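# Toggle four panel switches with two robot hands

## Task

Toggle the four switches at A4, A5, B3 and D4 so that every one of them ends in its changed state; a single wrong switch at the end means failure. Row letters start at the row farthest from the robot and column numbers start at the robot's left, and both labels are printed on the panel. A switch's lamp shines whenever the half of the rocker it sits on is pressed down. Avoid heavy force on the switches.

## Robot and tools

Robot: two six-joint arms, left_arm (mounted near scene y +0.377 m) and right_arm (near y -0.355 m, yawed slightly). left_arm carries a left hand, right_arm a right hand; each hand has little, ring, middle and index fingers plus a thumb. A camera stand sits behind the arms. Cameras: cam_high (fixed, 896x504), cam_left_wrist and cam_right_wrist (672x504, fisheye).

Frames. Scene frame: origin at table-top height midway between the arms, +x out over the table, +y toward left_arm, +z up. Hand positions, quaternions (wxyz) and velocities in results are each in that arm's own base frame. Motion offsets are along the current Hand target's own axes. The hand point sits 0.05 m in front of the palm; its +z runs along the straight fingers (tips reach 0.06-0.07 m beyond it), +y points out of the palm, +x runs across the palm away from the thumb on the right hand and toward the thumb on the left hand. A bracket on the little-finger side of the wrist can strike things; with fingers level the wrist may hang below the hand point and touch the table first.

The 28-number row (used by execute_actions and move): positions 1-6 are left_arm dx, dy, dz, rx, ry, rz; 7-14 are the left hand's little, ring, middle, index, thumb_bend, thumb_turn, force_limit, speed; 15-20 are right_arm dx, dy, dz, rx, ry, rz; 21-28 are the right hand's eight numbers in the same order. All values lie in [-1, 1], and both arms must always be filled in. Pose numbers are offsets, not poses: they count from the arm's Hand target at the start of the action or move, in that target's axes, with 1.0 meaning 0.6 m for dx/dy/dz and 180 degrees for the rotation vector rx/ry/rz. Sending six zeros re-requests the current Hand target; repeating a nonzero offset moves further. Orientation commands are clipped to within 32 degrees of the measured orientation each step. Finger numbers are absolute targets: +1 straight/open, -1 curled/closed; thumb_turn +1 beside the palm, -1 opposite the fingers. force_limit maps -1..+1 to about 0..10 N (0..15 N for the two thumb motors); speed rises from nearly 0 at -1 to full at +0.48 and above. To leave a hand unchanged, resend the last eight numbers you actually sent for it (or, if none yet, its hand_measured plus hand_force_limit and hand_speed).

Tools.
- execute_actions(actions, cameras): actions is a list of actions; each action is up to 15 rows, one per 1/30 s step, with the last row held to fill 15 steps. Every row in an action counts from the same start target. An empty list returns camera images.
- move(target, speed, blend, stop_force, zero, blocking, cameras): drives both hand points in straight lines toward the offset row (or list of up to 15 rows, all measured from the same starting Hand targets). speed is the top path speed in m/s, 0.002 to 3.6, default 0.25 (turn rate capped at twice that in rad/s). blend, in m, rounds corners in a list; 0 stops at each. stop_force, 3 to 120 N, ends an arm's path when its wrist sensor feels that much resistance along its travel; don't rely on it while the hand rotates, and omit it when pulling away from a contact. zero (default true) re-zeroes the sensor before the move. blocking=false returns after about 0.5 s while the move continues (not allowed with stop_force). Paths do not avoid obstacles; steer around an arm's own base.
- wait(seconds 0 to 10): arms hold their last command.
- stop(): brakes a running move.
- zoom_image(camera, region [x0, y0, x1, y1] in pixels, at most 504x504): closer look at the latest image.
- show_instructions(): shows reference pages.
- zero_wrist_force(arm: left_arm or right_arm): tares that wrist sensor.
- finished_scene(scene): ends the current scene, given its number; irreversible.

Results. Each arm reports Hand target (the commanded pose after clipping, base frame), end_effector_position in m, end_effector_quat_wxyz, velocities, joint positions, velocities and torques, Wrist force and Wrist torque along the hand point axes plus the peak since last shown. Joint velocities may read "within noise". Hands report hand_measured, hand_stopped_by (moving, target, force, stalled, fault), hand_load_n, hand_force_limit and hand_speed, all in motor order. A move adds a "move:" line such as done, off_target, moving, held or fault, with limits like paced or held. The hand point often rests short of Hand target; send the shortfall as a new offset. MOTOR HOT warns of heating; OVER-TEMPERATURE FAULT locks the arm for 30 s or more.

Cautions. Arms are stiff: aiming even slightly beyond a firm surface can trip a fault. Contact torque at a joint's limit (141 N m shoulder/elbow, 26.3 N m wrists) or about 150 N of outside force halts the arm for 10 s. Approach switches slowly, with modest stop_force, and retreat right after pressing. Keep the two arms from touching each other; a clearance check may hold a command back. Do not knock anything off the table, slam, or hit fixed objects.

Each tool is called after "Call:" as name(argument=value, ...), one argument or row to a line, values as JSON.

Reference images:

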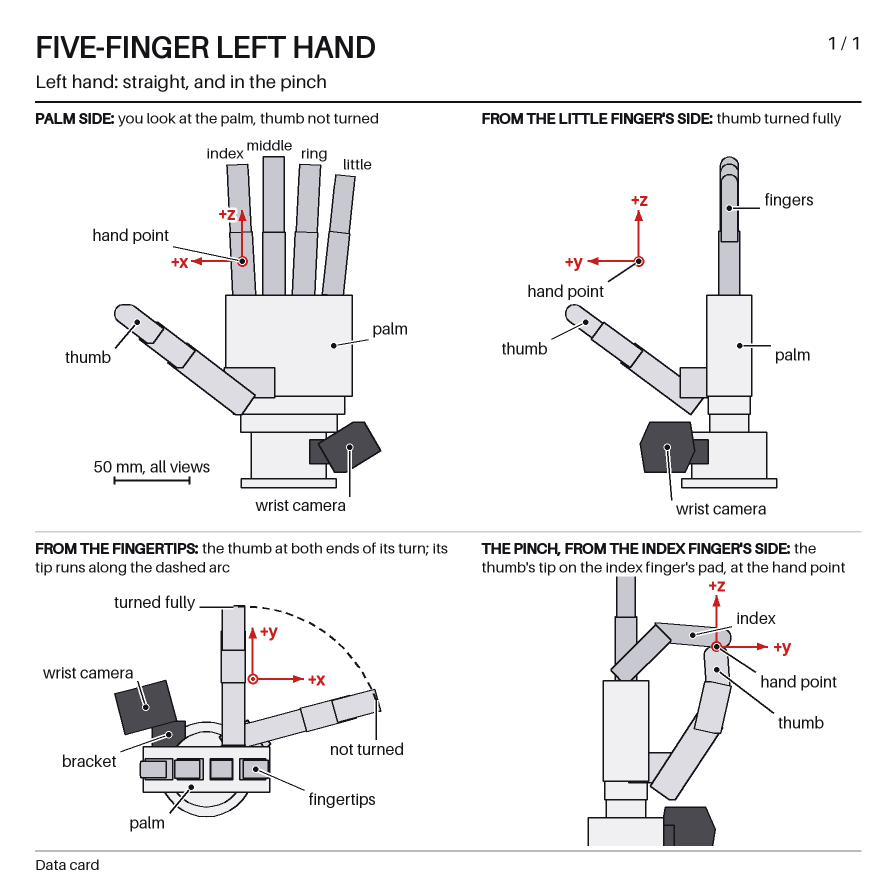

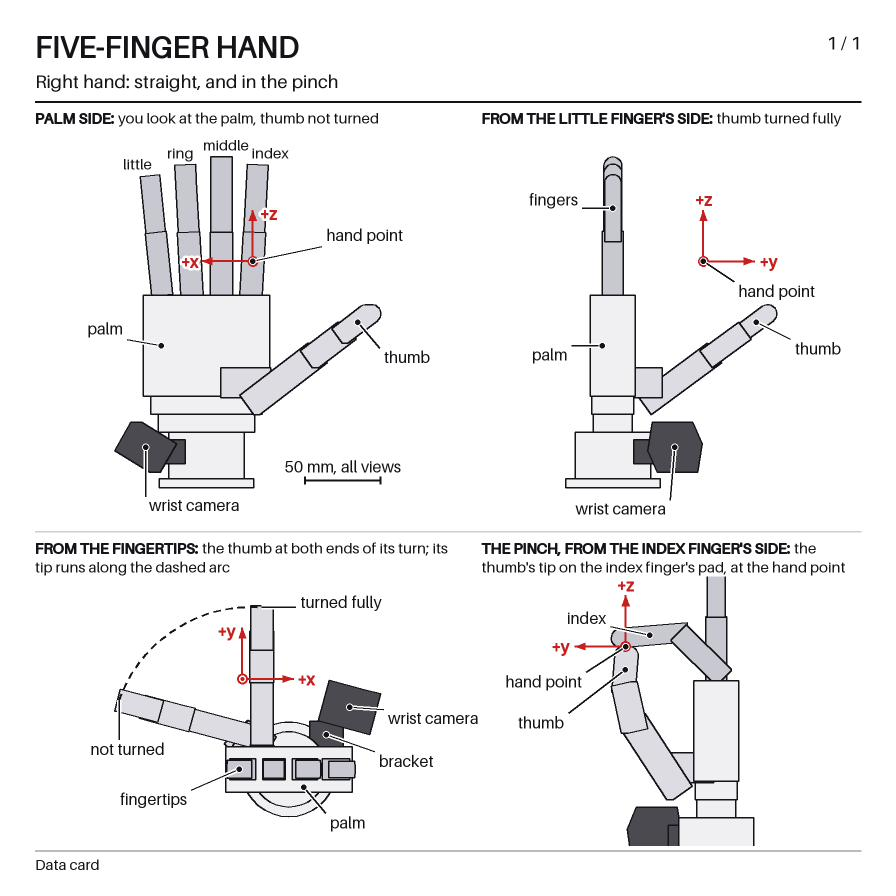

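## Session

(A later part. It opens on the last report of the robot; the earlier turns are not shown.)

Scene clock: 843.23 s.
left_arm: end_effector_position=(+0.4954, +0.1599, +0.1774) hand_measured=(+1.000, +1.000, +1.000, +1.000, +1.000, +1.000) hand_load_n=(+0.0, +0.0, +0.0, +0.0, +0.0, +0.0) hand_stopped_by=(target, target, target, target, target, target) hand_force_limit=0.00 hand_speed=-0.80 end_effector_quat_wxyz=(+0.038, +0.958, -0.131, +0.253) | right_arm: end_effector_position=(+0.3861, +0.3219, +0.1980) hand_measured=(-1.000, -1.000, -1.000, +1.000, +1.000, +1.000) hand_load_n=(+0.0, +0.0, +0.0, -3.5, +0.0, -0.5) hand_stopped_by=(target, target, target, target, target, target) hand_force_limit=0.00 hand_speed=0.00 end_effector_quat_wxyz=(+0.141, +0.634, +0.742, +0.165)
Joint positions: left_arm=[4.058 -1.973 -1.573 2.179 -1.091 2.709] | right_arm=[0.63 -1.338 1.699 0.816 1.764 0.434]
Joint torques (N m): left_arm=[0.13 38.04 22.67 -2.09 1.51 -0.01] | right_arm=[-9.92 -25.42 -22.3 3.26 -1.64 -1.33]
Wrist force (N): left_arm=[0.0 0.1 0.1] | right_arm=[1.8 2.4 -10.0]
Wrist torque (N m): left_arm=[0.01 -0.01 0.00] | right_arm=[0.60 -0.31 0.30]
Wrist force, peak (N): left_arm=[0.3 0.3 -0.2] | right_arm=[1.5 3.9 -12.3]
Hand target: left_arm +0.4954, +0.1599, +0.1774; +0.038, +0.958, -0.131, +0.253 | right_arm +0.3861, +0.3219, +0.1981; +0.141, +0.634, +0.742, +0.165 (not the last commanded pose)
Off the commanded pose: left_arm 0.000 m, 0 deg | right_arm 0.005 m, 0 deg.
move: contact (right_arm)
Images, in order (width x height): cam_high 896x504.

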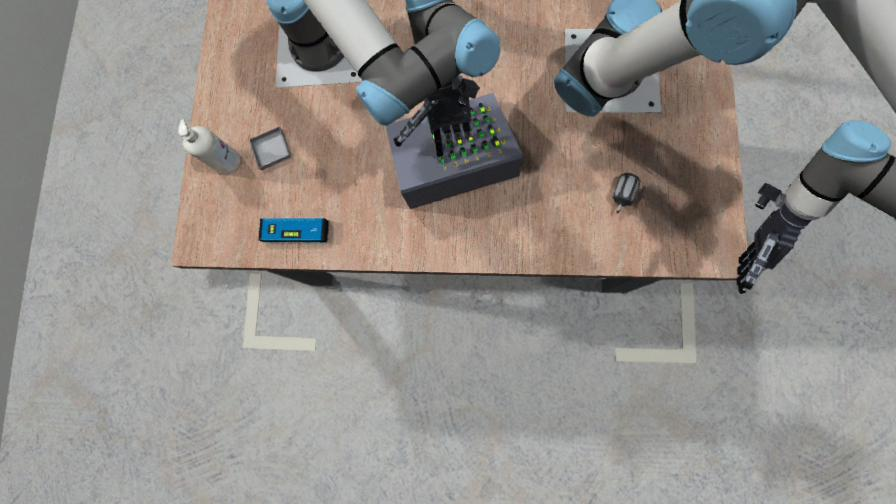

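Call:
move(
  target=[
    [0,0,0,0,0,0,1,1,1,1,1,1,0,-0.8,0,0.0212,-0.0453,0,0,0,-1,-1,-1,1,1,1,0,0],
    [0,0,0,0,0,0,1,1,1,1,1,1,0,-0.8,0.004,0.0482,-0.0328,0,0,0,-1,-1,-1,1,1,1,0,0],
    [0,0,0,0,0,0,1,1,1,1,1,1,0,-0.8,0.004,0.0395,-0.0142,0,0,0,-1,-1,-1,1,1,1,0,0],
  ],
  cameras=["cam_high"],
  blend=0.004,
  speed=0.08,
)

Call:
zoom_image(
  camera="cam_high",
  region=[430, 120, 480, 170],
)

Call:
move(
  target=[
    [0,0,0,0,0,0,1,1,1,1,1,1,0,-0.8,0,-0.0099,0.0211,0,0,0,-1,-1,-1,1,1,1,0,0],
  ],
  cameras=["cam_high"],
  speed=0.006,
  stop_force=8,
)

Call:
zoom_image(
  camera="cam_high",
  region=[430, 120, 480, 170],
)

Scene clock: 866.73 s.
left_arm: end_effector_position=(+0.4954, +0.1599, +0.1774) hand_measured=(+1.000, +1.000, +1.000, +1.000, +1.000, +1.000) hand_load_n=(-0.5, +0.0, +0.0, +0.0, -0.5, +0.0) hand_stopped_by=(target, target, target, target, target, target) hand_force_limit=0.00 hand_speed=-0.80 end_effector_quat_wxyz=(+0.038, +0.958, -0.131, +0.253) | right_arm: end_effector_position=(+0.4033, +0.3271, +0.2160) hand_measured=(-1.000, -1.000, -1.000, +1.000, +1.000, +1.000) hand_load_n=(+0.0, +0.0, +0.0, +0.0, +0.0, +0.0) hand_stopped_by=(target, target, target, target, target, target) hand_force_limit=0.00 hand_speed=0.00 end_effector_quat_wxyz=(+0.141, +0.634, +0.742, +0.165)
Joint positions: left_arm=[4.058 -1.973 -1.573 2.179 -1.091 2.709] | right_arm=[0.614 -1.319 1.626 0.868 1.758 0.42]
Joint torques (N m): left_arm=[-0.22 38 23.08 -2.13 1.46 0.23] | right_arm=[-12.14 -15.02 -5.39 -1.5 -1.68 -1.37]
Wrist force (N): left_arm=[-0.1 0.3 0.1] | right_arm=[0.7 0.9 1.3]
Wrist torque (N m): left_arm=[0.03 0.01 -0.02] | right_arm=[0.04 -0.35 0.22]
Wrist force, peak (N): left_arm=[-0.3 0.3 0.2] | right_arm=[1.9 3.9 -10.7]
Hand target: left_arm +0.4954, +0.1599, +0.1774; +0.038, +0.958, -0.131, +0.253 | right_arm +0.4034, +0.3271, +0.2158; +0.141, +0.634, +0.742, +0.165
Off the commanded pose: left_arm 0.000 m, 0 deg | right_arm 0.000 m, 0 deg.
move: done
Images, in order (width x height): cam_high 896x504.

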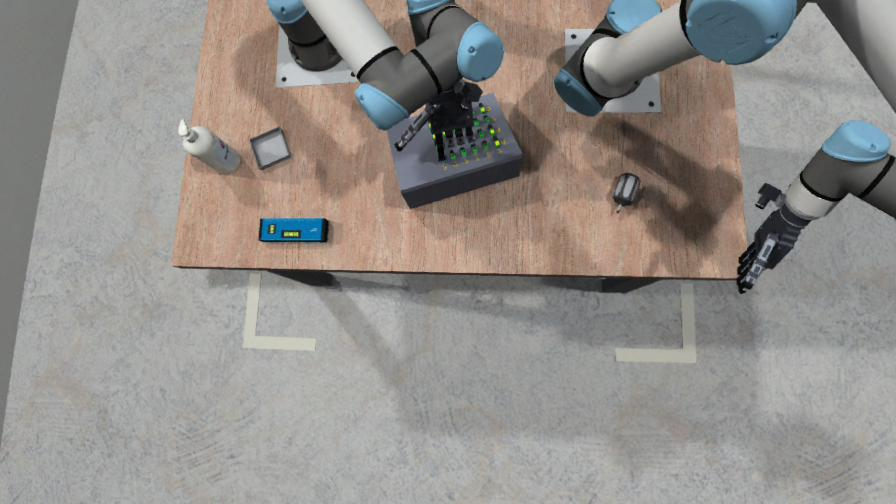

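Scaled by 10.080 from the camera's 896x504 image, which has a finer 1280x720 frame.

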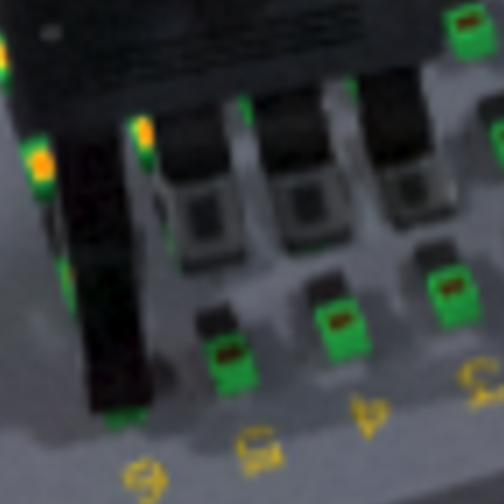

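Scene clock: 869.83 s.
left_arm: end_effector_position=(+0.4954, +0.1599, +0.1774) hand_measured=(+1.000, +1.000, +1.000, +1.000, +1.000, +1.000) hand_load_n=(+0.0, +0.0, +0.0, +0.0, +0.0, +0.0) hand_stopped_by=(target, target, target, target, target, target) hand_force_limit=0.00 hand_speed=-0.80 end_effector_quat_wxyz=(+0.038, +0.958, -0.131, +0.253) | right_arm: end_effector_position=(+0.4034, +0.3271, +0.2058) hand_measured=(-1.000, -1.000, -1.000, +1.000, +1.000, +1.000) hand_load_n=(+0.0, +0.0, +0.0, -2.0, +0.0, +0.0) hand_stopped_by=(target, target, target, target, target, target) hand_force_limit=0.00 hand_speed=0.00 end_effector_quat_wxyz=(+0.141, +0.634, +0.742, +0.165)
Joint positions: left_arm=[4.058 -1.973 -1.573 2.179 -1.091 2.709] | right_arm=[0.614 -1.312 1.643 0.842 1.758 0.419]
Joint torques (N m): left_arm=[0.04 37.79 23.15 -2.25 1.52 0.16] | right_arm=[-6.91 -38.43 -25.67 3.18 -1.21 -0.02]
Wrist force (N): left_arm=[0.0 0.2 0.1] | right_arm=[1.1 3.0 -7.3]
Wrist torque (N m): left_arm=[0.02 0.01 -0.02] | right_arm=[0.46 -0.31 0.25]
Wrist force, peak (N): left_arm=[-0.4 0.2 -0.1] | right_arm=[1.4 3.7 -10.4]
Hand target: left_arm +0.4954, +0.1599, +0.1774; +0.038, +0.958, -0.131, +0.253 | right_arm +0.4034, +0.3271, +0.2058; +0.141, +0.634, +0.742, +0.165 (not the last commanded pose)
Off the commanded pose: left_arm 0.000 m, 0 deg | right_arm 0.004 m, 0 deg.
move: contact (right_arm)
Images, in order (width x height): cam_high 896x504.

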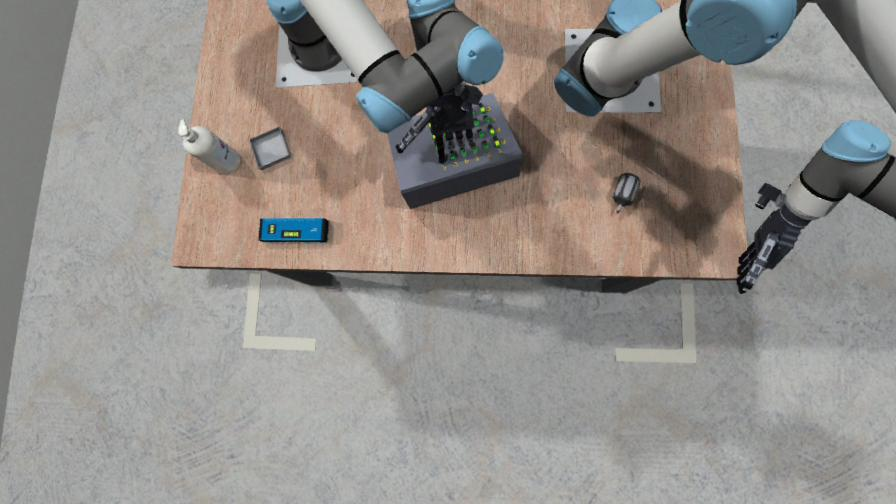

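Scaled by 10.080 from the camera's 896x504 image, which has a finer 1280x720 frame.

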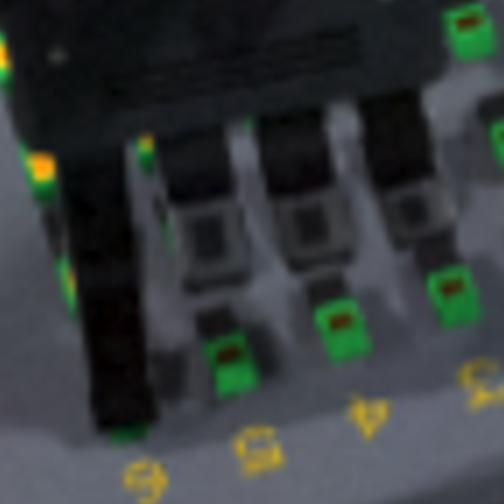

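Call:
move(
  target=[
    [0,0,0,0,0,0,1,1,1,1,1,1,0,-0.8,0,0.0282,-0.0604,0,0,0,-1,-1,-1,1,1,1,0,0],
    [0,0,0,0,0,0,1,1,1,1,1,1,0,-0.8,0,-0.1,-0.2,0,0,0,-1,-1,-1,1,1,1,0,0],
  ],
  cameras=["cam_high"],
  blend=0.02,
  speed=0.15,
)

Call:
zoom_image(
  camera="cam_high",
  region=[420, 90, 500, 170],
)

Scene clock: 888.90 s.
left_arm: end_effector_position=(+0.4954, +0.1599, +0.1774) hand_measured=(+1.000, +1.000, +1.000, +1.000, +1.000, +1.000) hand_load_n=(+0.0, +0.0, +0.0, +0.0, +0.0, +0.0) hand_stopped_by=(target, target, target, target, target, target) hand_force_limit=0.00 hand_speed=-0.80 end_effector_quat_wxyz=(+0.038, +0.958, -0.131, +0.253) | right_arm: end_effector_position=(+0.2998, +0.3107, +0.2891) hand_measured=(-1.000, -1.000, -1.000, +1.000, +1.000, +1.000) hand_load_n=(+0.0, +0.0, +0.0, +0.0, +0.0, +0.0) hand_stopped_by=(target, target, target, target, target, target) hand_force_limit=0.00 hand_speed=0.00 end_effector_quat_wxyz=(+0.141, +0.634, +0.742, +0.165)
Joint positions: left_arm=[4.058 -1.973 -1.573 2.179 -1.091 2.709] | right_arm=[0.765 -1.517 1.672 1.049 1.815 0.563]
Joint torques (N m): left_arm=[0.95 37.48 22.88 -2.12 1.61 0.1] | right_arm=[13.33 -33.46 -5.48 4.06 2.45 0.97]
Wrist force (N): left_arm=[0.1 0.3 0.0] | right_arm=[0.7 0.6 0.5]
Wrist torque (N m): left_arm=[0.04 0.01 -0.02] | right_arm=[-0.04 -0.30 0.09]
Wrist force, peak (N): left_arm=[-0.2 0.4 0.0] | right_arm=[1.1 3.4 -7.5]
Hand target: left_arm +0.4954, +0.1599, +0.1774; +0.038, +0.958, -0.131, +0.253 | right_arm +0.2995, +0.3106, +0.2891; +0.141, +0.634, +0.742, +0.165
Off the commanded pose: left_arm 0.000 m, 0 deg | right_arm 0.000 m, 0 deg.
move: done
Images, in order (width x height): cam_high 896x504.

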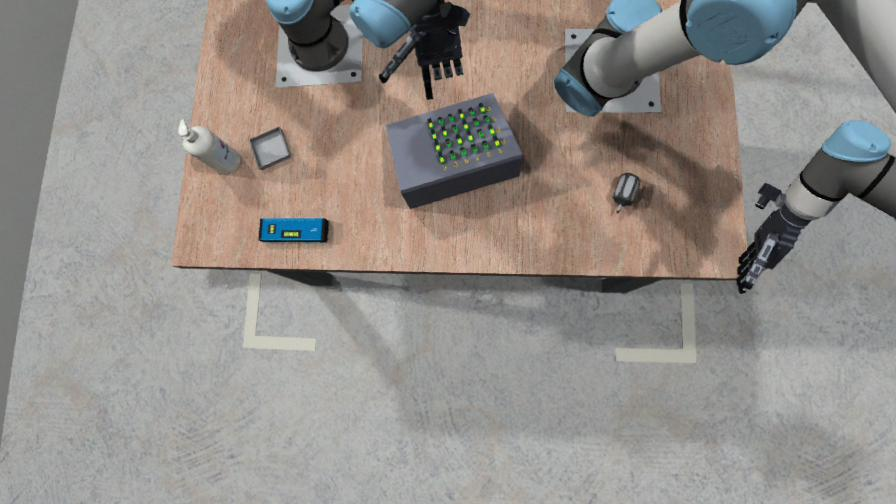

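Scaled by 6.300 from the camera's 896x504 image, which has a finer 1280x720 frame.

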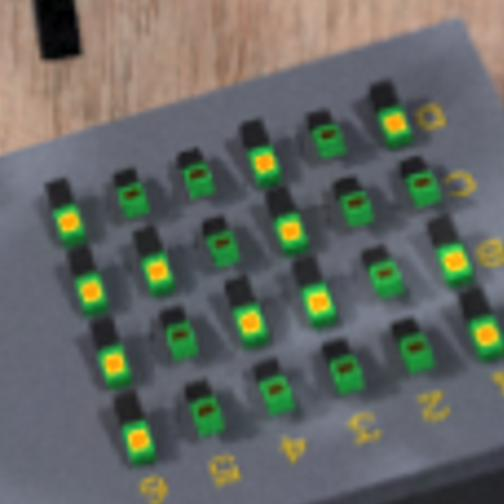

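Call:
finished_scene(
  scene=1,
)

The scene is finished: the task was done.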